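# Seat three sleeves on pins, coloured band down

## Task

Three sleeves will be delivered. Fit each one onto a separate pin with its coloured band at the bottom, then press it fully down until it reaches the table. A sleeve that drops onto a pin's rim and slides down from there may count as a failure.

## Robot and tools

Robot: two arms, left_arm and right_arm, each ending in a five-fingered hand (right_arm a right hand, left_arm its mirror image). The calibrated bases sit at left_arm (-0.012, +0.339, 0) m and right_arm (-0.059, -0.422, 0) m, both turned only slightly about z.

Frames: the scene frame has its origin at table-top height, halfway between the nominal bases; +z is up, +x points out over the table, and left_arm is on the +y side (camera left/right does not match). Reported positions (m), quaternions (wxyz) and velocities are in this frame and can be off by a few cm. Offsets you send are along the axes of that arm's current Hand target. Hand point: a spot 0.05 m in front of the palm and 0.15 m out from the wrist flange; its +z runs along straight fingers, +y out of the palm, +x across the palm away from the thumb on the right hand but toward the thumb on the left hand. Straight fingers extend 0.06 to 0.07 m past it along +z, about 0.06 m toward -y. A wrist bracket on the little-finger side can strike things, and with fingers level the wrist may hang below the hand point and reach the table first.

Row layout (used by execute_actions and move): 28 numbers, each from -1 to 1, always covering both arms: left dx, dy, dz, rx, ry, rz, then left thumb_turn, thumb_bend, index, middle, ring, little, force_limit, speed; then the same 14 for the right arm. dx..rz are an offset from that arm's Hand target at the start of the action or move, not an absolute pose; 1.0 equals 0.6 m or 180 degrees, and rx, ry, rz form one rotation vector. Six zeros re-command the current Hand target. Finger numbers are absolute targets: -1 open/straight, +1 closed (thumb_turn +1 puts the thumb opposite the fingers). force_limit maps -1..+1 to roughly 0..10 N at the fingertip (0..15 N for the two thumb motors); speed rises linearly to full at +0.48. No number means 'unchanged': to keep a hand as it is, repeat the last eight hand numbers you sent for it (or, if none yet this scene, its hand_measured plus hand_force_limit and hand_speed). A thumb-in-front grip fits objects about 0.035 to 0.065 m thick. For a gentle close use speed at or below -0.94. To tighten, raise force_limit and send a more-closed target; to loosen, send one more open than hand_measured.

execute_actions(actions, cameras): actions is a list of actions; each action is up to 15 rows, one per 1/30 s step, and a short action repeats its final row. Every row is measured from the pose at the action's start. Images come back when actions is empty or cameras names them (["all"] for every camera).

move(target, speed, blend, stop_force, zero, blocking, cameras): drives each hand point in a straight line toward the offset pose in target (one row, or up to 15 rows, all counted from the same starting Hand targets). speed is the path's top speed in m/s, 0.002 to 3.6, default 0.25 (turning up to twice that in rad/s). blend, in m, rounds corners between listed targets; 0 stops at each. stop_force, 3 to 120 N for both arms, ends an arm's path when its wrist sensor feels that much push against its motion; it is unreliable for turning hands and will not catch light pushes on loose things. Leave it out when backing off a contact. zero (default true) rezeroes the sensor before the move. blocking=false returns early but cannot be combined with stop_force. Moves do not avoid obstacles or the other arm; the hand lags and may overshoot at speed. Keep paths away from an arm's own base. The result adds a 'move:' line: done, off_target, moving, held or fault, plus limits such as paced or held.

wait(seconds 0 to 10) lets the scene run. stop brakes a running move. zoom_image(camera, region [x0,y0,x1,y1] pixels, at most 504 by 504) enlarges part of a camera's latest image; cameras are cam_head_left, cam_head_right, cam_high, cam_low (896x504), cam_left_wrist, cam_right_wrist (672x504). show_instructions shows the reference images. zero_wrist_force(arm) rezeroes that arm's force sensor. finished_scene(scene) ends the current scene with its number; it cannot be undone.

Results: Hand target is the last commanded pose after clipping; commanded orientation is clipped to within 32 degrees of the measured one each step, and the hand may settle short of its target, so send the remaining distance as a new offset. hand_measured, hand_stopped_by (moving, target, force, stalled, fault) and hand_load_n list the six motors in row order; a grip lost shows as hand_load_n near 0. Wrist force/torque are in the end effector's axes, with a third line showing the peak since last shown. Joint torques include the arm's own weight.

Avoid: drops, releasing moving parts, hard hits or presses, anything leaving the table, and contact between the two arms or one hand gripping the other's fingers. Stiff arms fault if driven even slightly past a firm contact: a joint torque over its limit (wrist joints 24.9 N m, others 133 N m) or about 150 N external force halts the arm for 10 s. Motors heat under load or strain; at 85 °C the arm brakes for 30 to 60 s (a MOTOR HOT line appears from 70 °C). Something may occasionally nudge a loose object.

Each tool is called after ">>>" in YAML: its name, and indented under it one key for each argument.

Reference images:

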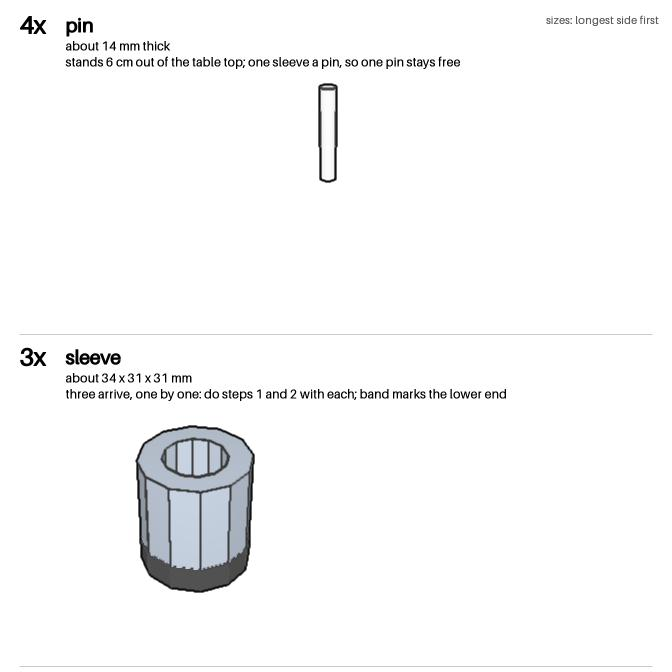

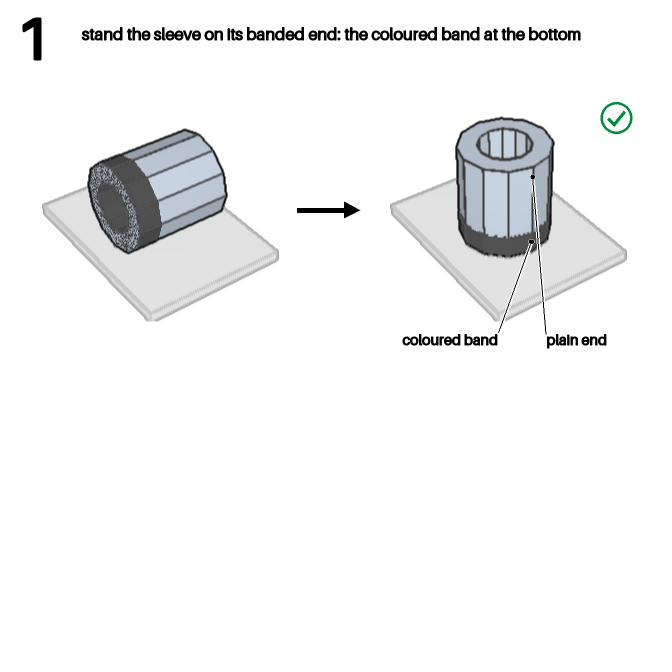

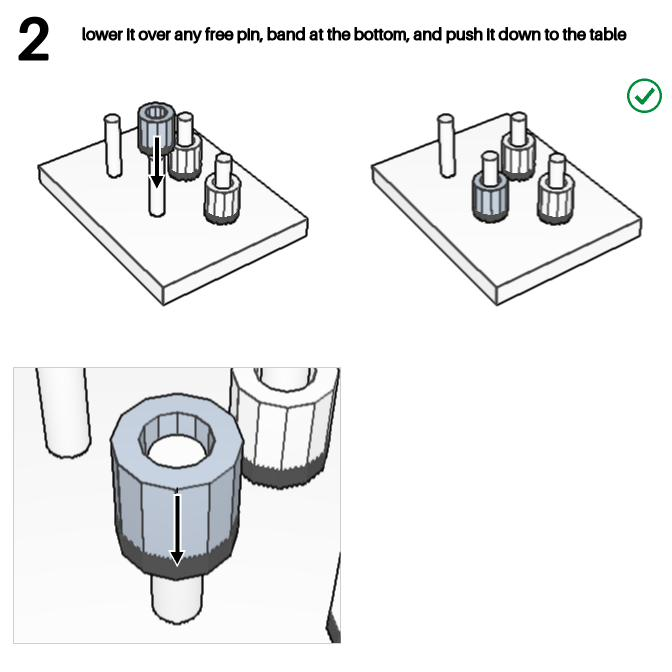

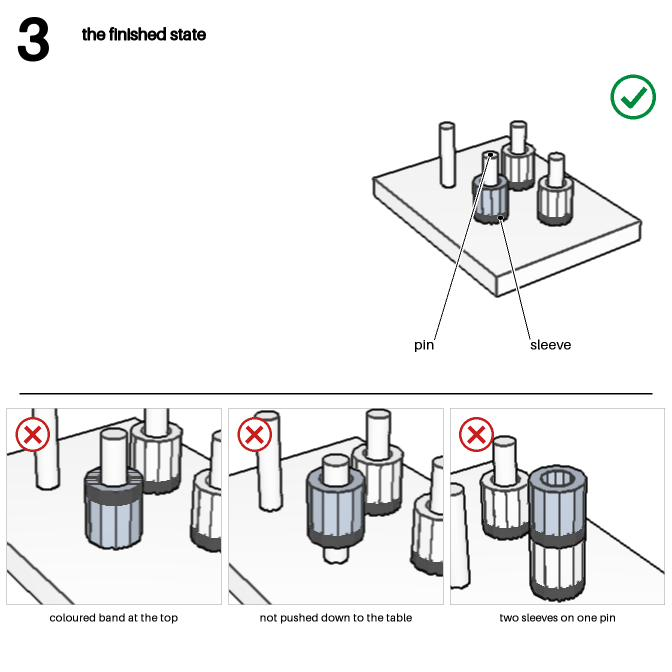

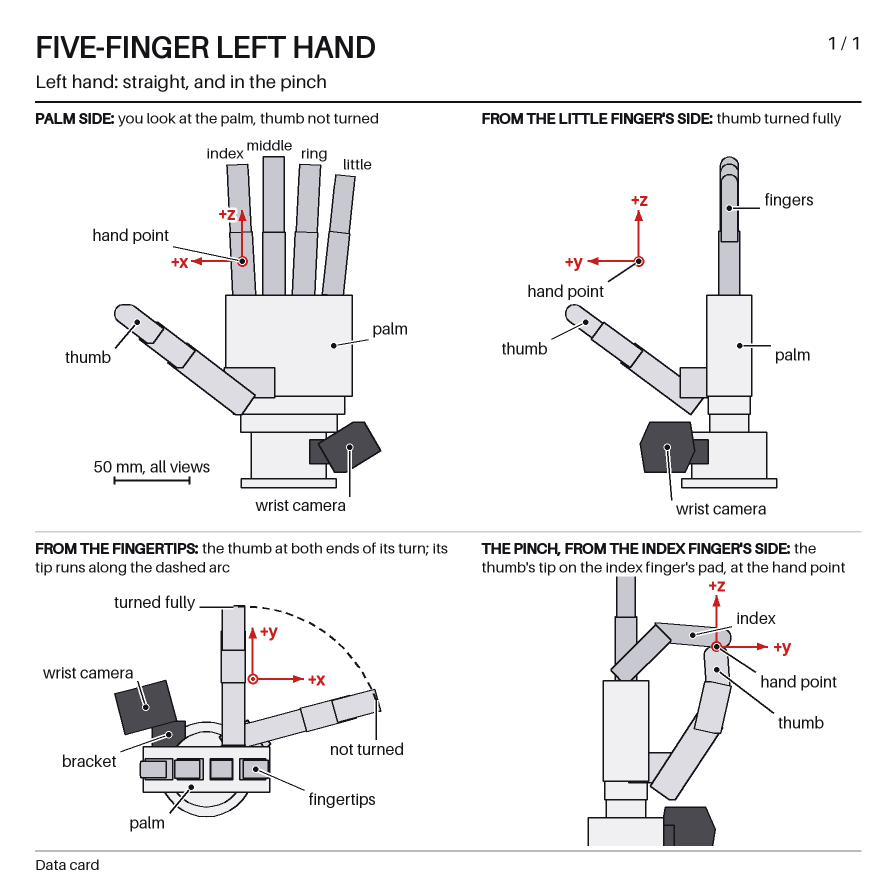

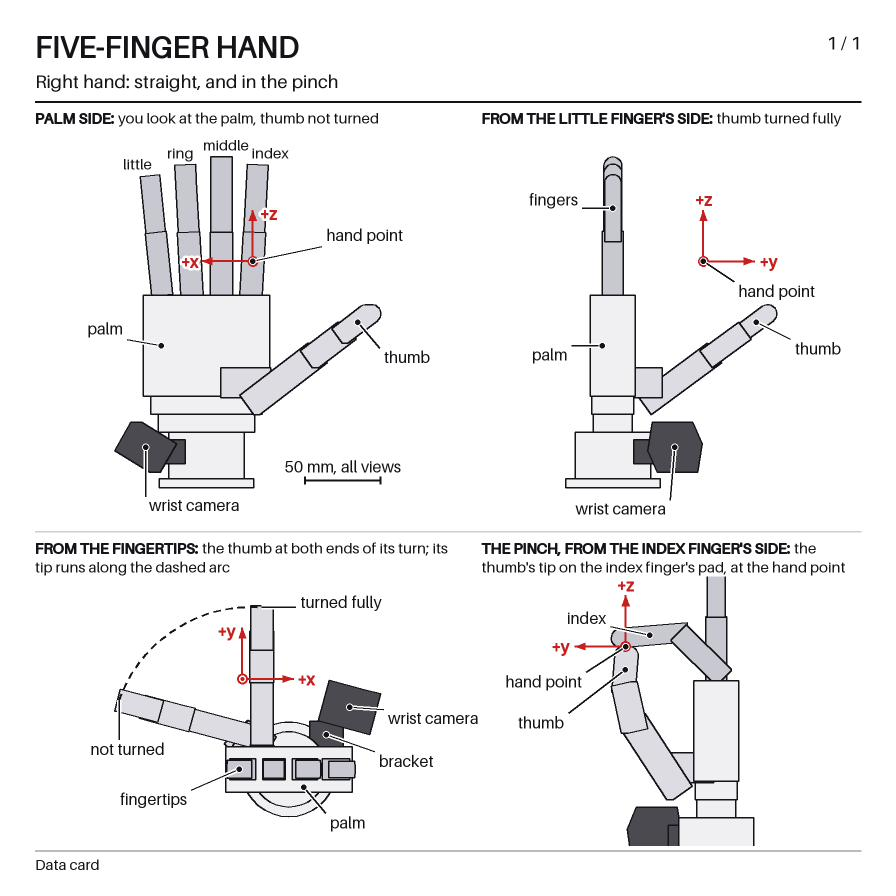

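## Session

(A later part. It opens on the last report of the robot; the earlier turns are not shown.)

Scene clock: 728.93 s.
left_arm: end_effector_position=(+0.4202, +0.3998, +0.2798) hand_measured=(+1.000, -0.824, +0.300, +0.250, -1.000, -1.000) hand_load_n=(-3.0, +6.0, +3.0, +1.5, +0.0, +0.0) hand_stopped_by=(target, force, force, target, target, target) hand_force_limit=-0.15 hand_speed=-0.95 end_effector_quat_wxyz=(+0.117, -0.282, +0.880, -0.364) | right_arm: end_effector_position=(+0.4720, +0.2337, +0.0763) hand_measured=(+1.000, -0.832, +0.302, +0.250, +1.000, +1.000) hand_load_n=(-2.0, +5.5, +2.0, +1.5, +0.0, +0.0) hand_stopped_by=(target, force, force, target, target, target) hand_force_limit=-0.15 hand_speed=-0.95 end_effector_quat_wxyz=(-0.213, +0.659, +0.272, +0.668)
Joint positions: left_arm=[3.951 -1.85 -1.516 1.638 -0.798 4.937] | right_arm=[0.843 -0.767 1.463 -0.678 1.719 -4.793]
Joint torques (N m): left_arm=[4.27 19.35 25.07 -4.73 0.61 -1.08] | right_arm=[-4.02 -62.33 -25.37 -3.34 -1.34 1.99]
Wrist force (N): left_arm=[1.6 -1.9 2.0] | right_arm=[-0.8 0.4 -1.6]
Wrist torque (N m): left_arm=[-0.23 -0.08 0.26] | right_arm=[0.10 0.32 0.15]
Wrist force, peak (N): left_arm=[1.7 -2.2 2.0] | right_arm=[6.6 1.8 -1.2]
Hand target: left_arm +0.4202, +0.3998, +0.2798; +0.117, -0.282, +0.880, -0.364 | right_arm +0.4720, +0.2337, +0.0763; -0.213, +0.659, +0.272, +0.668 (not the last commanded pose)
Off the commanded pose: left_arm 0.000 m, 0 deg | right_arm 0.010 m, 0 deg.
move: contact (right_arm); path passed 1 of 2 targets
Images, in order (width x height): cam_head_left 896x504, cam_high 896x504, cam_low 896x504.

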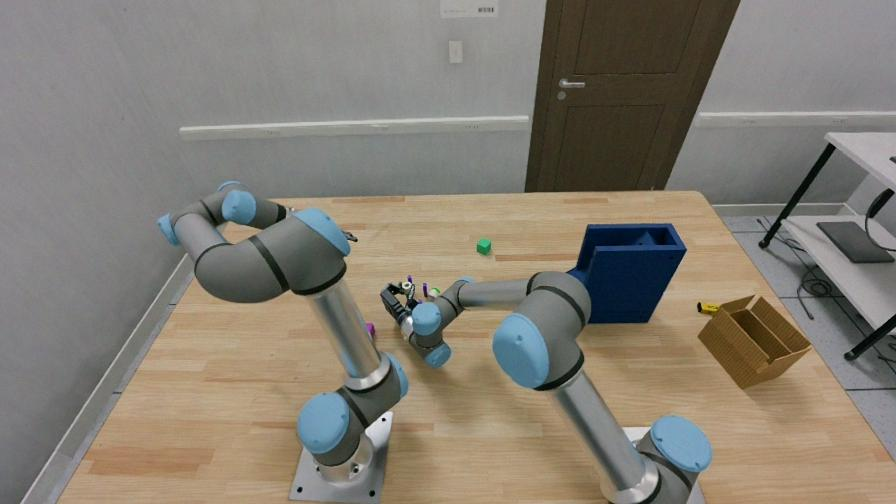

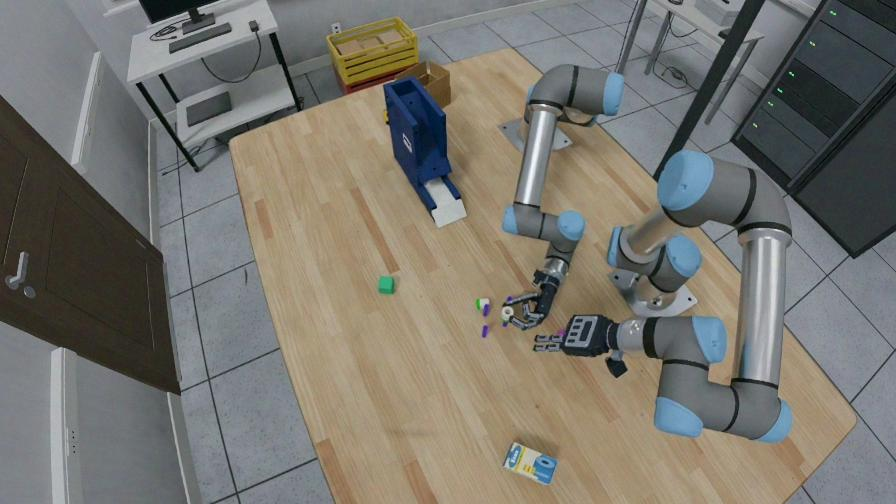

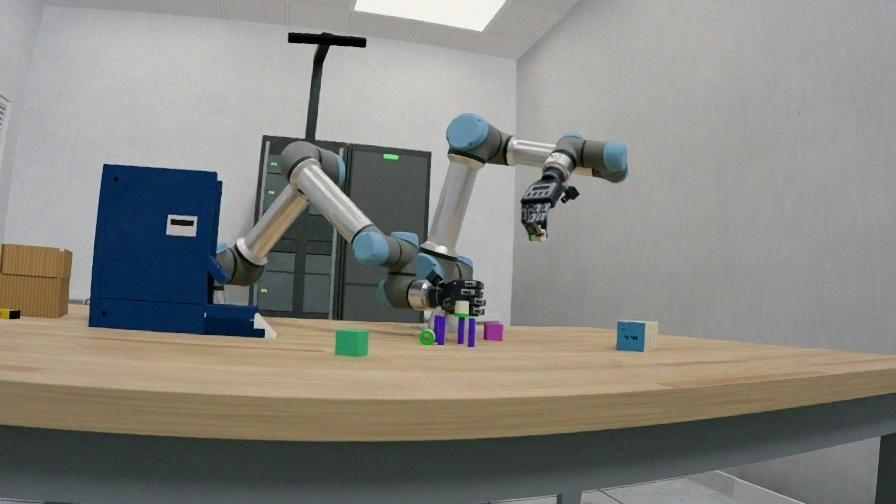

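>>> move:
  target:
    - [0,0,0,0,0,0,1,0.1,0.6,0.25,-1,-1,-0.15,-0.95,0.00347,-0.00165,-0.00105,0,0,0,1,0.1,0.6,0.25,1,1,-0.15,-0.95]
    - [0,0,0,0,0,0,1,0.1,0.6,0.25,-1,-1,-0.15,-0.95,-0.01647,-0.0033,-0.00072,0,0,0,1,0.1,0.6,0.25,1,1,-0.15,-0.95]
  speed: 0.02
  stop_force: 4
  cameras: ["cam_low","cam_high","cam_head_left"]

Scene clock: 757.43 s.
left_arm: end_effector_position=(+0.4202, +0.3998, +0.2798) hand_measured=(+1.000, -0.824, +0.300, +0.250, -1.000, -1.000) hand_load_n=(-2.5, +6.5, +3.5, +2.0, -0.5, +0.0) hand_stopped_by=(target, force, force, target, target, target) hand_force_limit=-0.15 hand_speed=-0.95 end_effector_quat_wxyz=(+0.117, -0.282, +0.880, -0.364) | right_arm: end_effector_position=(+0.4708, +0.2343, +0.0760) hand_measured=(+1.000, -0.832, +0.302, +0.250, +1.000, +1.000) hand_load_n=(-2.0, +5.5, +2.0, +1.5, +0.0, +0.0) hand_stopped_by=(target, force, force, target, target, target) hand_force_limit=-0.15 hand_speed=-0.95 end_effector_quat_wxyz=(-0.213, +0.659, +0.272, +0.668)
Joint positions: left_arm=[3.951 -1.85 -1.516 1.638 -0.798 4.937] | right_arm=[0.845 -0.767 1.464 -0.68 1.721 -4.793]
Joint torques (N m): left_arm=[4.25 19.49 25.42 -4.3 0.28 -1.56] | right_arm=[5.74 -62.6 -25.1 -3.38 0.53 2.14]
Wrist force (N): left_arm=[1.5 -1.7 2.0] | right_arm=[-1.0 0.2 -1.7]
Wrist torque (N m): left_arm=[-0.21 -0.07 0.25] | right_arm=[0.08 0.32 0.15]
Wrist force, peak (N): left_arm=[1.4 -2.0 2.4] | right_arm=[6.4 1.7 -1.2]
Hand target: left_arm +0.4202, +0.3998, +0.2798; +0.117, -0.282, +0.880, -0.364 | right_arm +0.4708, +0.2343, +0.0760; -0.213, +0.659, +0.272, +0.668 (not the last commanded pose)
Off the commanded pose: left_arm 0.000 m, 0 deg | right_arm 0.010 m, 0 deg.
move: contact (right_arm); path passed 1 of 2 targets
Images, in order (width x height): cam_head_left 896x504, cam_high 896x504, cam_low 896x504.

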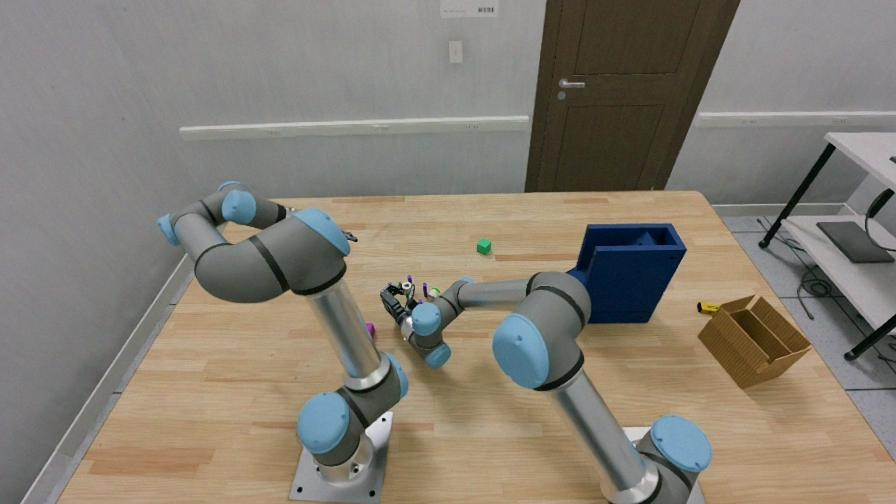

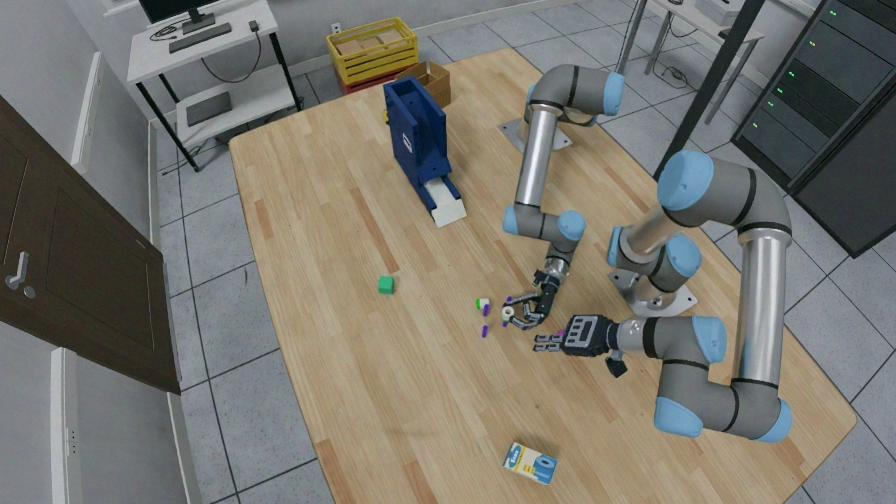

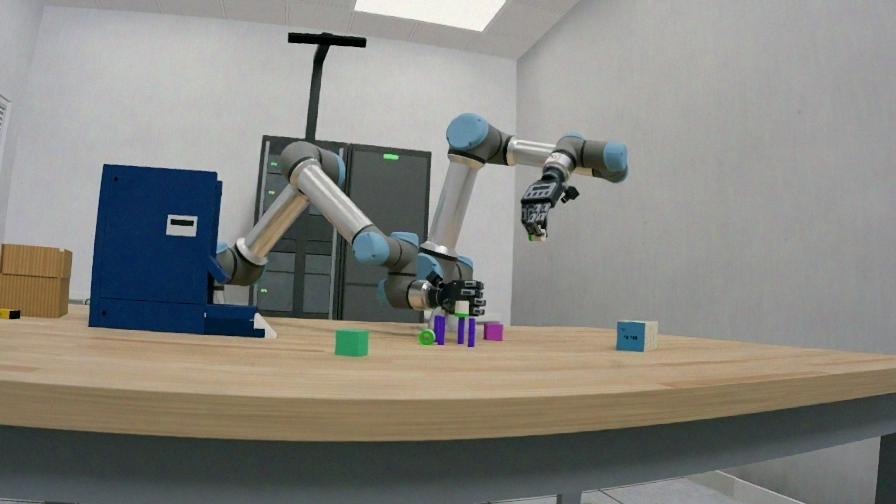

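>>> zoom_image:
  camera: "cam_high"
  region: [495, 298, 519, 330]

>>> zoom_image:
  camera: "cam_low"
  region: [445, 295, 480, 350]

>>> zoom_image:
  camera: "cam_head_left"
  region: [395, 272, 420, 306]

>>> zoom_image:
  camera: "cam_low"
  region: [430, 290, 500, 352]

Scaled by 15.750 from the camera's 896x504 image, which has a finer 1280x720 frame.

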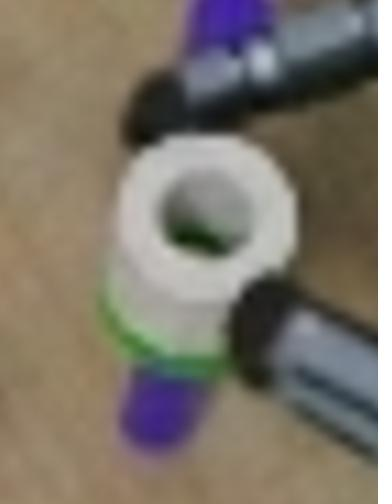

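Scaled by 9.164 from the camera's 896x504 image, which has a finer 1280x720 frame.

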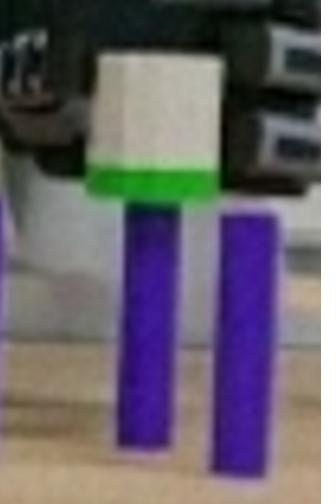

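Scaled by 14.824 from the camera's 896x504 image, which has a finer 1280x720 frame.

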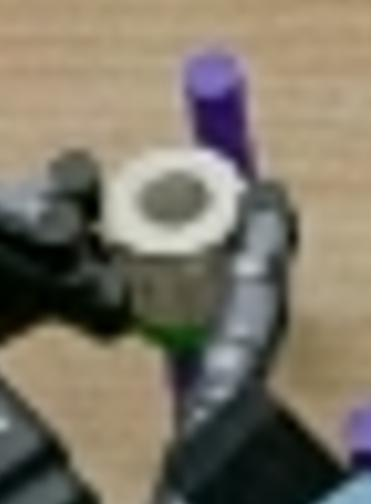

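Scaled by 7.200 from the camera's 896x504 image, which has a finer 1280x720 frame.

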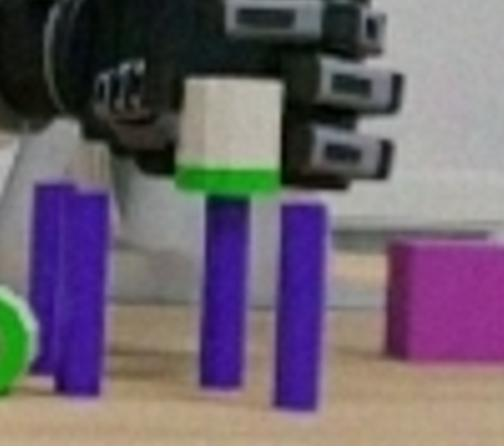

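>>> zoom_image:
  camera: "cam_high"
  region: [472, 314, 496, 346]

>>> zoom_image:
  camera: "cam_high"
  region: [472, 294, 496, 326]

>>> zoom_image:
  camera: "cam_head_left"
  region: [400, 270, 432, 312]

Scaled by 15.750 from the camera's 896x504 image, which has a finer 1280x720 frame.

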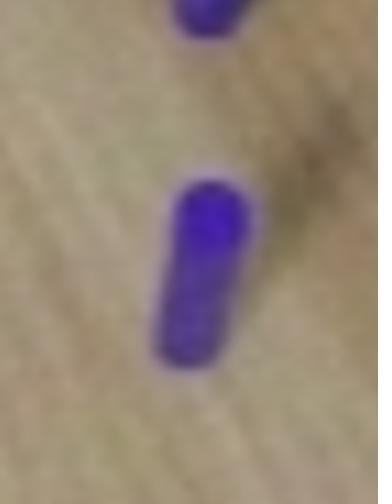

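Scaled by 15.750 from the camera's 896x504 image, which has a finer 1280x720 frame.

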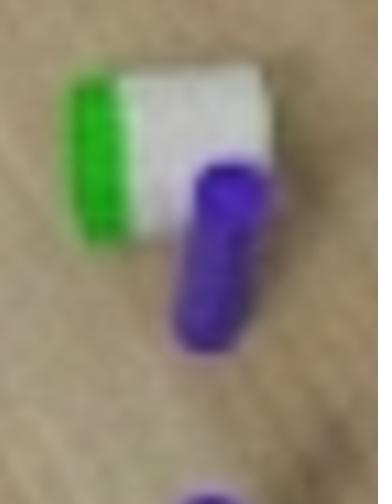

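Scaled by 12.000 from the camera's 896x504 image, which has a finer 1280x720 frame.

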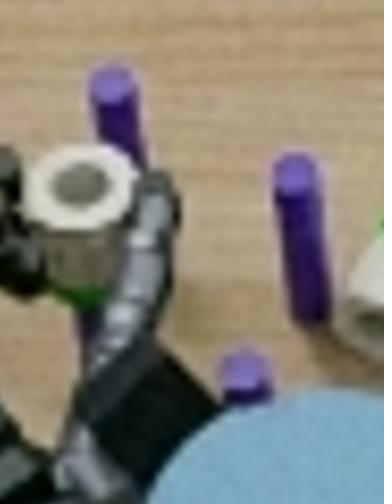

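>>> zoom_image:
  camera: "cam_high"
  region: [499, 304, 515, 328]

>>> zoom_image:
  camera: "cam_low"
  region: [450, 308, 474, 332]

>>> zoom_image:
  camera: "cam_head_left"
  region: [398, 280, 416, 304]

Scaled by 21.000 from the camera's 896x504 image, which has a finer 1280x720 frame.

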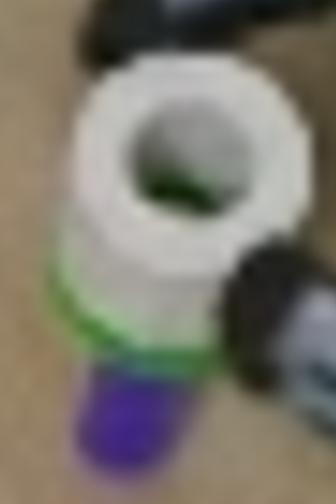

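Scaled by 21.000 from the camera's 896x504 image, which has a finer 1280x720 frame.

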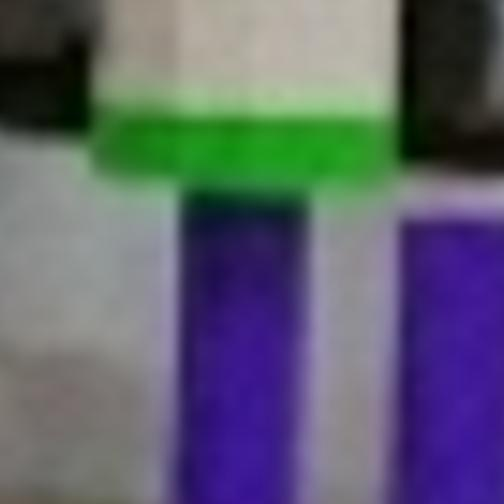

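Scaled by 21.000 from the camera's 896x504 image, which has a finer 1280x720 frame.

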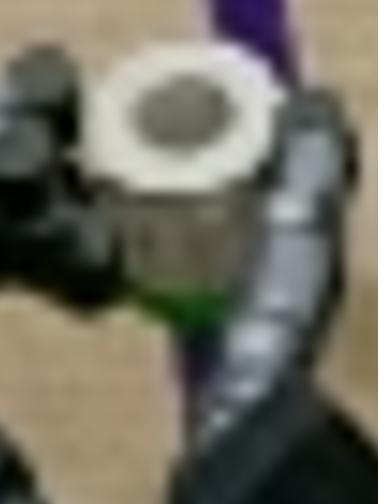

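>>> move:
  target:
    - [0,0,0,0,0,0,1,0.1,0.6,0.25,-1,-1,-0.15,-0.95,0.0034,-0.00049,0.00059,0,0,0,1,0.1,0.6,0.25,1,1,-0.15,-0.95]
    - [0,0,0,0,0,0,1,0.1,0.6,0.25,-1,-1,-0.15,-0.95,-0.01653,-0.00214,0.00092,0,0,0,1,0.1,0.6,0.25,1,1,-0.15,-0.95]
  speed: 0.025
  stop_force: 3.5

Scene clock: 796.40 s.
left_arm: end_effector_position=(+0.4202, +0.3998, +0.2798) hand_measured=(+1.000, -0.824, +0.300, +0.250, -1.000, -1.000) hand_load_n=(-2.5, +6.0, +3.0, +2.0, +0.0, +0.0) hand_stopped_by=(target, force, force, target, target, target) hand_force_limit=-0.15 hand_speed=-0.95 end_effector_quat_wxyz=(+0.117, -0.282, +0.880, -0.364) | right_arm: end_effector_position=(+0.4708, +0.2349, +0.0660) hand_measured=(+1.000, -0.832, +0.302, +0.250, +1.000, +1.000) hand_load_n=(-1.5, +5.5, +2.0, +1.5, +0.0, +0.0) hand_stopped_by=(target, force, force, target, target, target) hand_force_limit=-0.15 hand_speed=-0.95 end_effector_quat_wxyz=(-0.213, +0.659, +0.272, +0.668)
Joint positions: left_arm=[3.951 -1.85 -1.516 1.638 -0.798 4.937] | right_arm=[0.846 -0.751 1.464 -0.696 1.722 -4.793]
Joint torques (N m): left_arm=[4.35 21.05 22.84 -4.05 0.1 -1.69] | right_arm=[-5.85 -61.88 -25.13 0.66 -2.44 1.84]
Wrist force (N): left_arm=[1.6 -1.9 1.9] | right_arm=[-0.9 0.1 -1.7]
Wrist torque (N m): left_arm=[-0.22 -0.08 0.26] | right_arm=[0.05 0.34 0.13]
Wrist force, peak (N): left_arm=[1.5 -1.9 2.4] | right_arm=[-1.4 0.6 -2.0]
Hand target: left_arm +0.4202, +0.3998, +0.2798; +0.117, -0.282, +0.880, -0.364 | right_arm +0.4708, +0.2349, +0.0660; -0.213, +0.659, +0.272, +0.668
Off the commanded pose: left_arm 0.000 m, 0 deg | right_arm 0.000 m, 0 deg.
move: done

>>> move:
  target: [0,0,0,0,0,0,1,0.1,0.6,0.25,-1,-1,-0.15,-0.95,-0.0498,-0.00413,0.00083,0,0,0,1,0.1,0.6,0.25,1,1,-0.15,-0.95]
  speed: 0.04
  stop_force: 6
  cameras: ["cam_low","cam_high","cam_head_left","cam_right_wrist"]

Scene clock: 803.73 s.
left_arm: end_effector_position=(+0.4202, +0.3998, +0.2798) hand_measured=(+1.000, -0.824, +0.300, +0.250, -1.000, -1.000) hand_load_n=(-3.0, +6.0, +3.5, +2.0, +0.0, +0.0) hand_stopped_by=(target, force, force, target, target, target) hand_force_limit=-0.15 hand_speed=-0.95 end_effector_quat_wxyz=(+0.117, -0.282, +0.880, -0.364) | right_arm: end_effector_position=(+0.4708, +0.2349, +0.0361) hand_measured=(+1.000, -0.832, +0.302, +0.250, +1.000, +1.000) hand_load_n=(-1.5, +5.5, +2.0, +1.5, +0.0, +0.0) hand_stopped_by=(target, force, force, target, target, target) hand_force_limit=-0.15 hand_speed=-0.95 end_effector_quat_wxyz=(-0.213, +0.659, +0.272, +0.668)
Joint positions: left_arm=[3.951 -1.85 -1.516 1.638 -0.798 4.937] | right_arm=[0.846 -0.703 1.467 -0.747 1.722 -4.793]
Joint torques (N m): left_arm=[4.3 19.59 23.66 -3.87 0.12 -2.01] | right_arm=[-6.01 -63.87 -24.7 0.64 -2.47 0.54]
Wrist force (N): left_arm=[1.3 -1.9 2.3] | right_arm=[-1.4 -0.7 -2.1]
Wrist torque (N m): left_arm=[-0.24 -0.04 0.24] | right_arm=[0.03 0.31 0.14]
Wrist force, peak (N): left_arm=[1.7 -2.1 2.2] | right_arm=[-1.5 -0.8 -2.1]
Hand target: left_arm +0.4202, +0.3998, +0.2798; +0.117, -0.282, +0.880, -0.364 | right_arm +0.4708, +0.2349, +0.0361; -0.213, +0.659, +0.272, +0.668
Off the commanded pose: left_arm 0.000 m, 0 deg | right_arm 0.000 m, 0 deg.
move: done
Images, in order (width x height): cam_head_left 896x504, cam_high 896x504, cam_low 896x504, cam_right_wrist 672x504.

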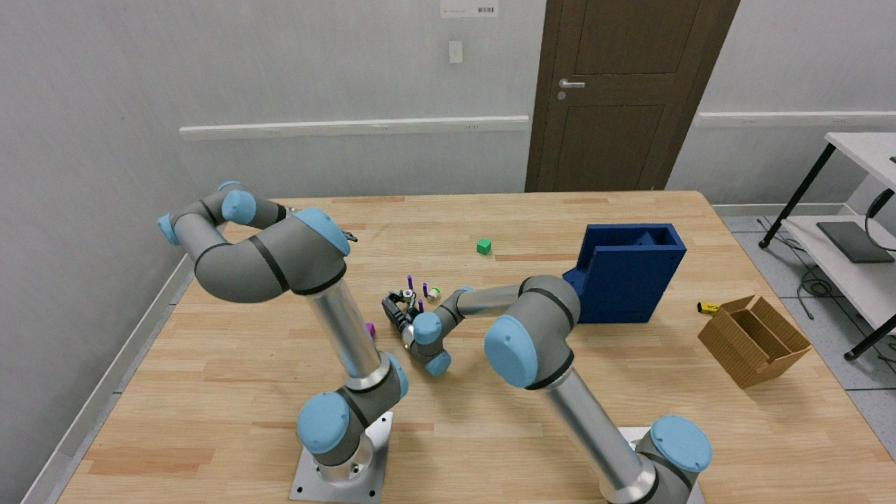

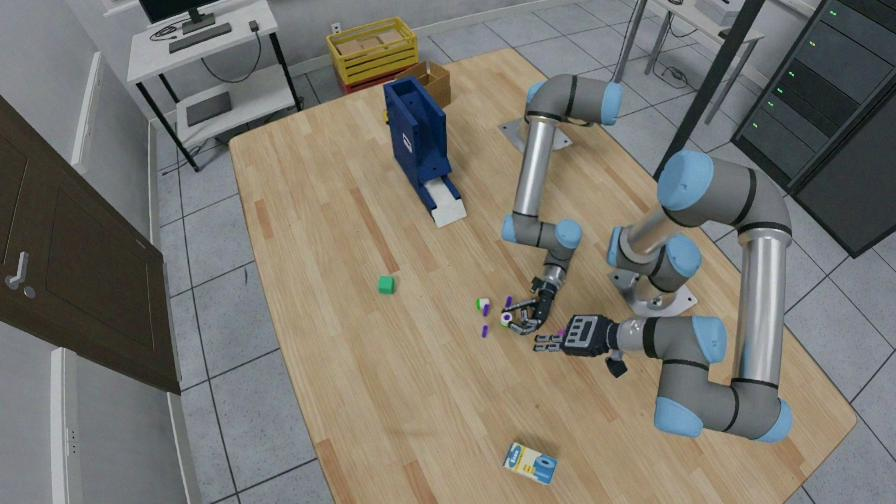

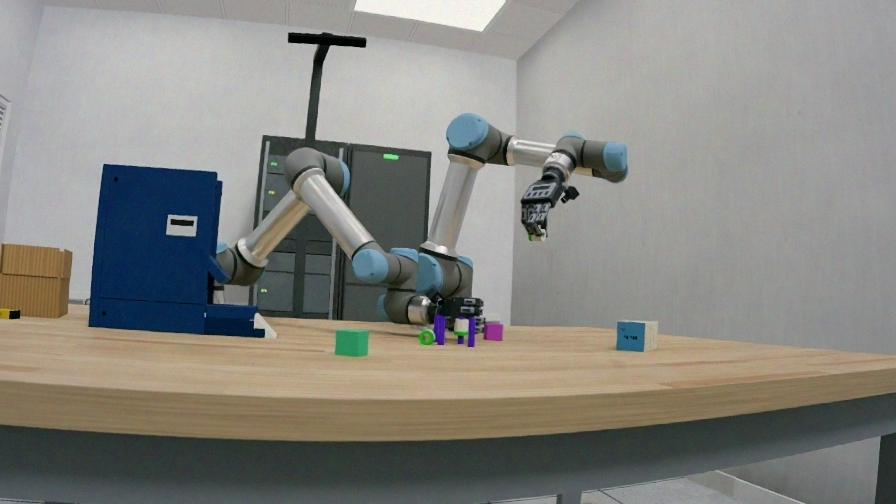

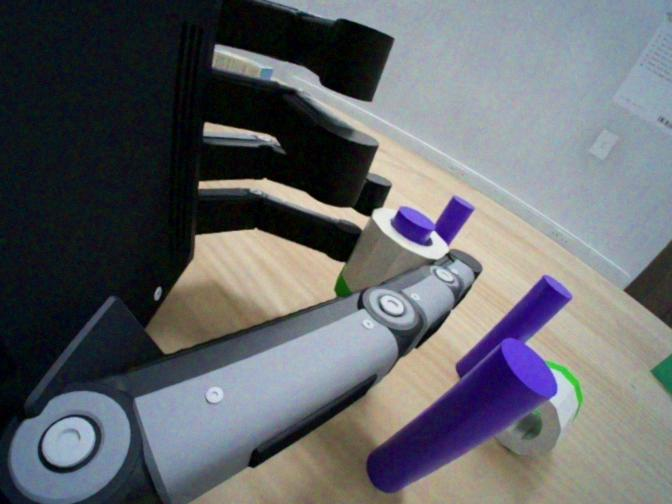

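>>> zoom_image:
  camera: "cam_low"
  region: [370, 270, 520, 360]

Scaled by 3.360 from the camera's 896x504 image, which has a finer 1280x720 frame.

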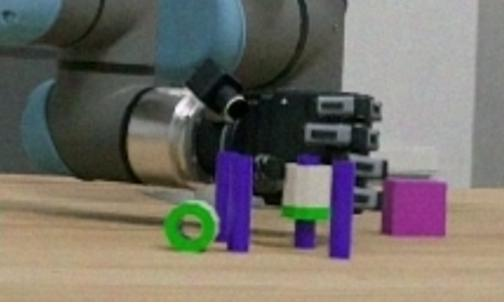

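>>> zoom_image:
  camera: "cam_low"
  region: [425, 300, 495, 350]

>>> zoom_image:
  camera: "cam_low"
  region: [370, 300, 440, 350]

>>> zoom_image:
  camera: "cam_head_left"
  region: [375, 270, 445, 340]

Scaled by 7.200 from the camera's 896x504 image, which has a finer 1280x720 frame.

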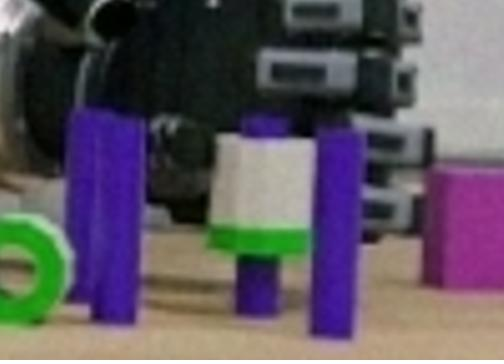

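Scaled by 7.200 from the camera's 896x504 image, which has a finer 1280x720 frame.

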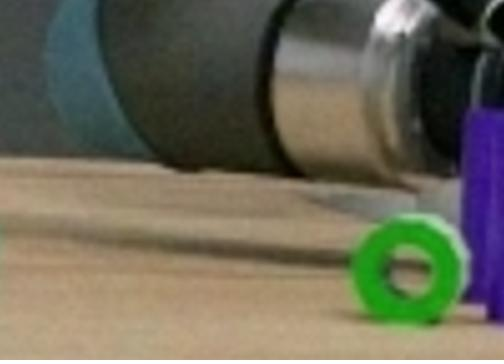

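Scaled by 7.200 from the camera's 896x504 image, which has a finer 1280x720 frame.

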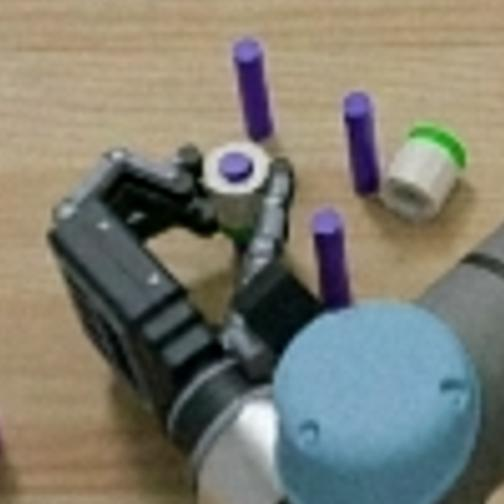

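>>> move:
  target: [0,0,0,0,0,0,1,0.1,0.6,0.25,-1,-1,-0.15,-0.95,-0.02325,-0.00193,0.00039,0,0,0,1,0.1,0.6,0.25,1,1,-0.15,-0.95]
  speed: 0.03
  stop_force: 5
  cameras: ["cam_low","cam_head_left"]

Scene clock: 813.47 s.
left_arm: end_effector_position=(+0.4202, +0.3998, +0.2798) hand_measured=(+1.000, -0.824, +0.300, +0.250, -1.000, -1.000) hand_load_n=(-2.5, +6.0, +3.5, +1.5, +0.0, +0.0) hand_stopped_by=(target, force, force, target, target, target) hand_force_limit=-0.15 hand_speed=-0.95 end_effector_quat_wxyz=(+0.117, -0.282, +0.880, -0.364) | right_arm: end_effector_position=(+0.4708, +0.2349, +0.0221) hand_measured=(+1.000, -0.832, +0.302, +0.250, +1.000, +1.000) hand_load_n=(-2.0, +5.5, +2.0, +1.5, +0.0, +0.0) hand_stopped_by=(target, force, force, target, target, target) hand_force_limit=-0.15 hand_speed=-0.95 end_effector_quat_wxyz=(-0.213, +0.659, +0.272, +0.668)
Joint positions: left_arm=[3.951 -1.85 -1.516 1.638 -0.798 4.937] | right_arm=[0.846 -0.68 1.467 -0.77 1.722 -4.793]
Joint torques (N m): left_arm=[4.19 19.8 22.32 -4.08 0.4 -1.94] | right_arm=[-5.55 -63.79 -23.94 0.55 -2.28 -1.53]
Wrist force (N): left_arm=[1.5 -1.9 2.1] | right_arm=[-1.0 -0.7 -1.9]
Wrist torque (N m): left_arm=[-0.23 -0.07 0.26] | right_arm=[0.01 0.26 0.16]
Wrist force, peak (N): left_arm=[1.7 -2.0 2.3] | right_arm=[-1.5 -0.7 -2.3]
Hand target: left_arm +0.4202, +0.3998, +0.2798; +0.117, -0.282, +0.880, -0.364 | right_arm +0.4708, +0.2349, +0.0221; -0.213, +0.659, +0.272, +0.668
Off the commanded pose: left_arm 0.000 m, 0 deg | right_arm 0.000 m, 0 deg.
move: done
Images, in order (width x height): cam_head_left 896x504, cam_low 896x504.

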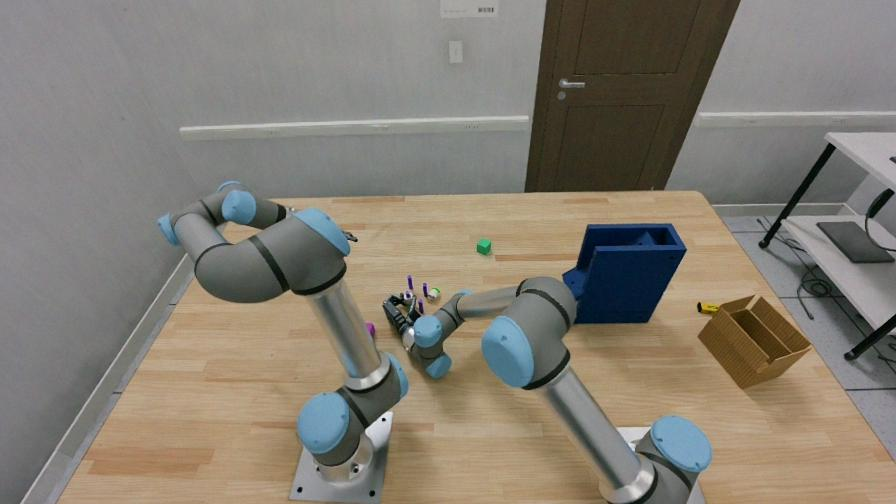

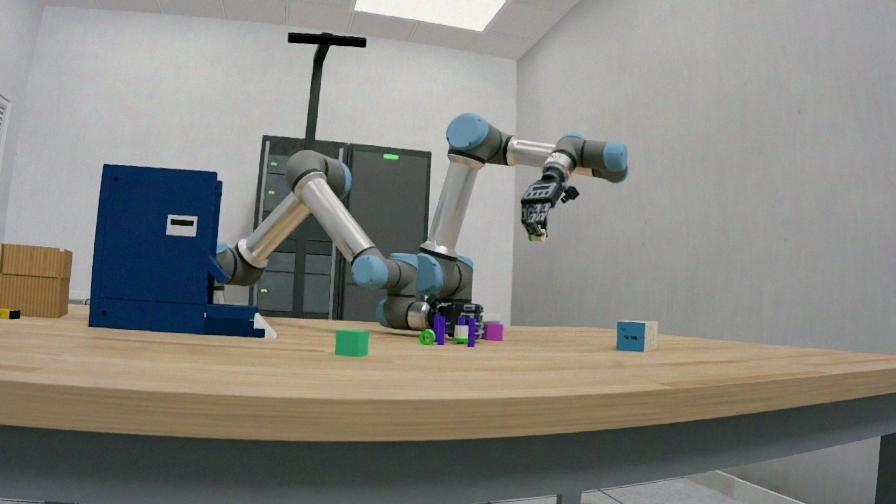

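>>> zoom_image:
  camera: "cam_low"
  region: [425, 300, 495, 350]

>>> zoom_image:
  camera: "cam_low"
  region: [370, 300, 440, 350]

Scaled by 7.200 from the camera's 896x504 image, which has a finer 1280x720 frame.

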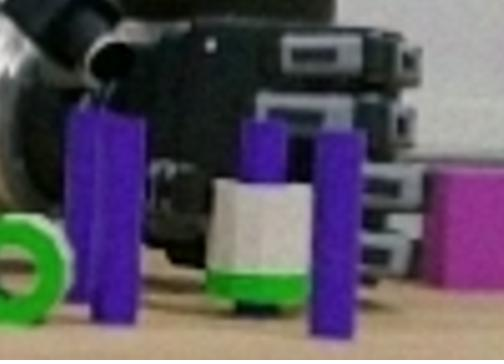

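Scaled by 7.200 from the camera's 896x504 image, which has a finer 1280x720 frame.

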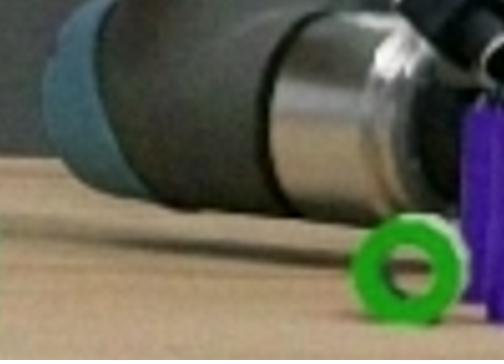

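>>> move:
  target: [0,0,0,0,0,0,1,0.1,0.6,0.25,-1,-1,-0.15,-0.95,-0.00747,-0.00062,0.00012,0,0,0,1,0.1,0.6,0.25,1,1,-0.15,-0.95]
  speed: 0.01
  stop_force: 3.5

Scene clock: 819.37 s.
left_arm: end_effector_position=(+0.4202, +0.3998, +0.2798) hand_measured=(+1.000, -0.824, +0.300, +0.250, -1.000, -1.000) hand_load_n=(-2.5, +6.5, +3.0, +2.0, +0.0, +0.0) hand_stopped_by=(target, force, force, target, target, target) hand_force_limit=-0.15 hand_speed=-0.95 end_effector_quat_wxyz=(+0.117, -0.282, +0.880, -0.364) | right_arm: end_effector_position=(+0.4708, +0.2349, +0.0180) hand_measured=(+1.000, -0.832, +0.302, +0.250, +1.000, +1.000) hand_load_n=(-1.5, +5.5, +2.0, +1.5, +0.0, +0.0) hand_stopped_by=(target, force, force, target, target, target) hand_force_limit=-0.15 hand_speed=-0.95 end_effector_quat_wxyz=(-0.213, +0.659, +0.272, +0.668)
Joint positions: left_arm=[3.951 -1.85 -1.516 1.638 -0.798 4.937] | right_arm=[0.846 -0.673 1.467 -0.777 1.722 -4.793]
Joint torques (N m): left_arm=[3.07 21.03 23.98 -4.12 0.49 -1.76] | right_arm=[-5.22 -60.52 -7.7 0.81 -1.98 -1.42]
Wrist force (N): left_arm=[1.3 -1.9 2.2] | right_arm=[1.9 -0.5 -1.9]
Wrist torque (N m): left_arm=[-0.23 -0.04 0.25] | right_arm=[0.05 0.23 0.40]
Wrist force, peak (N): left_arm=[1.5 -2.1 2.2] | right_arm=[8.1 0.6 -6.3]
Hand target: left_arm +0.4202, +0.3998, +0.2798; +0.117, -0.282, +0.880, -0.364 | right_arm +0.4708, +0.2349, +0.0180; -0.213, +0.659, +0.272, +0.668
Off the commanded pose: left_arm 0.000 m, 0 deg | right_arm 0.000 m, 0 deg.
move: contact (right_arm)

>>> move:
  target:
    - [0,0,0,0,0,0,1,0.1,0.6,0.25,-1,-1,-0.15,-0.95,0,0,0,0,0,0,1,-1,0.6,0.25,1,1,-0.15,-0.9]
    - [0,0,0,0,0,0,1,0.1,0.6,0.25,-1,-1,-0.15,-0.95,0,0,0,0,0,0,1,-1,0.1,0.1,1,1,-0.15,-0.7]
  speed: 0.1
  cameras: ["cam_low","cam_head_left","cam_right_wrist"]

Scene clock: 833.90 s.
left_arm: end_effector_position=(+0.4202, +0.3998, +0.2798) hand_measured=(+1.000, -0.824, +0.300, +0.250, -1.000, -1.000) hand_load_n=(-2.5, +6.5, +3.0, +2.0, +0.0, +0.0) hand_stopped_by=(target, force, force, target, target, target) hand_force_limit=-0.15 hand_speed=-0.95 end_effector_quat_wxyz=(+0.117, -0.282, +0.880, -0.364) | right_arm: end_effector_position=(+0.4708, +0.2349, +0.0180) hand_measured=(+1.000, -1.000, +0.100, +0.100, +1.000, +1.000) hand_load_n=(+0.0, +0.0, +0.0, +0.0, +0.0, +0.0) hand_stopped_by=(target, target, target, target, target, target) hand_force_limit=-0.15 hand_speed=-0.70 end_effector_quat_wxyz=(-0.213, +0.659, +0.272, +0.668)
Joint positions: left_arm=[3.951 -1.85 -1.516 1.638 -0.798 4.937] | right_arm=[0.846 -0.673 1.467 -0.777 1.722 -4.793]
Joint torques (N m): left_arm=[4.54 20.36 23.62 -4.06 0.27 -1.77] | right_arm=[-5.29 -52.61 -8.14 -2.4 -2.03 -1.31]
Wrist force (N): left_arm=[1.5 -1.9 2.0] | right_arm=[3.2 -0.1 -1.1]
Wrist torque (N m): left_arm=[-0.23 -0.07 0.26] | right_arm=[0.00 0.22 0.41]
Wrist force, peak (N): left_arm=[1.7 -2.2 2.1] | right_arm=[3.8 0.1 -1.2]
Hand target: left_arm +0.4202, +0.3998, +0.2798; +0.117, -0.282, +0.880, -0.364 | right_arm +0.4708, +0.2349, +0.0180; -0.213, +0.659, +0.272, +0.668
Off the commanded pose: left_arm 0.000 m, 0 deg | right_arm 0.000 m, 0 deg.
move: done
Images, in order (width x height): cam_head_left 896x504, cam_low 896x504, cam_right_wrist 672x504.

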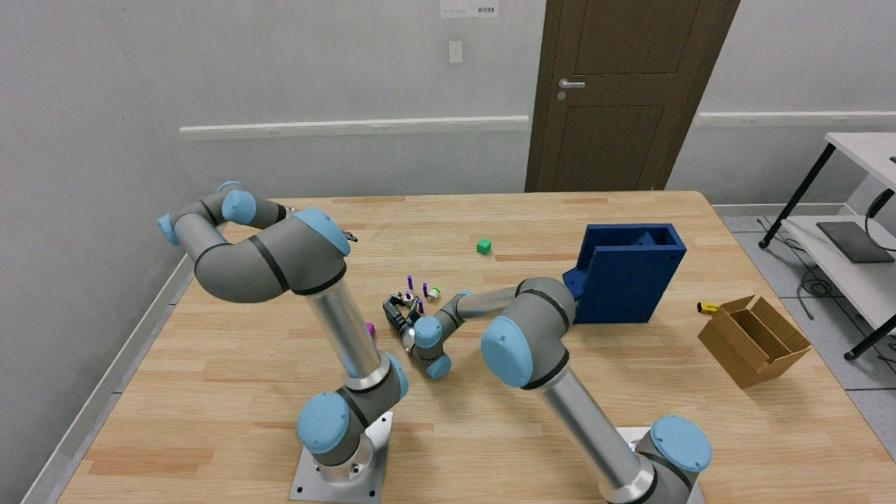

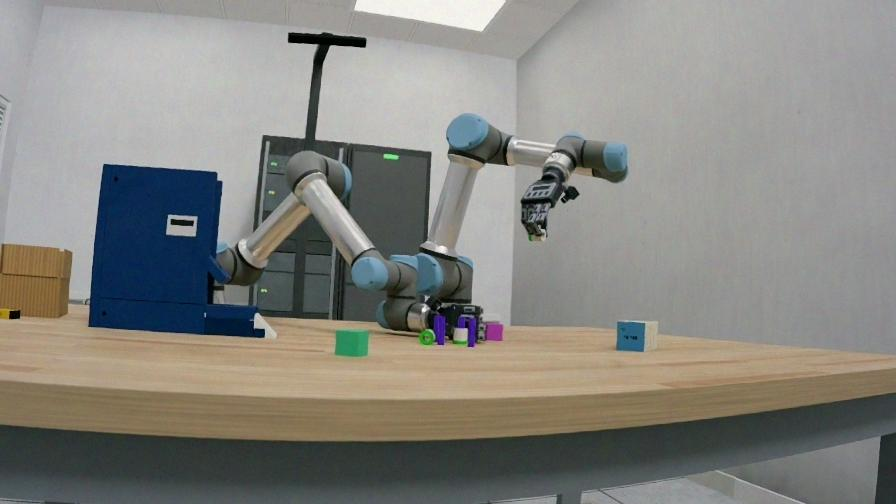

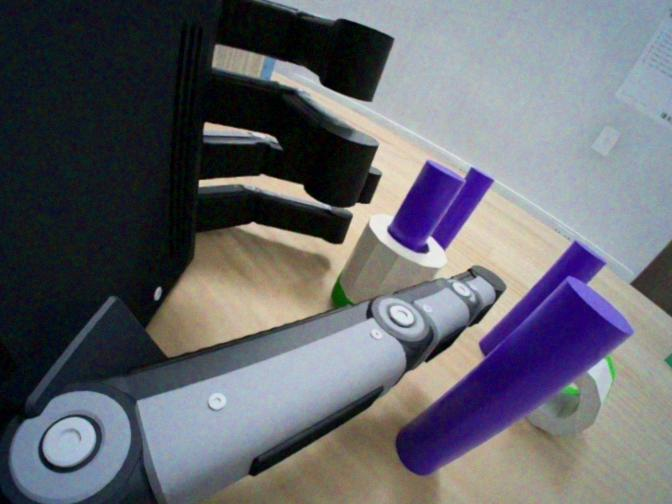

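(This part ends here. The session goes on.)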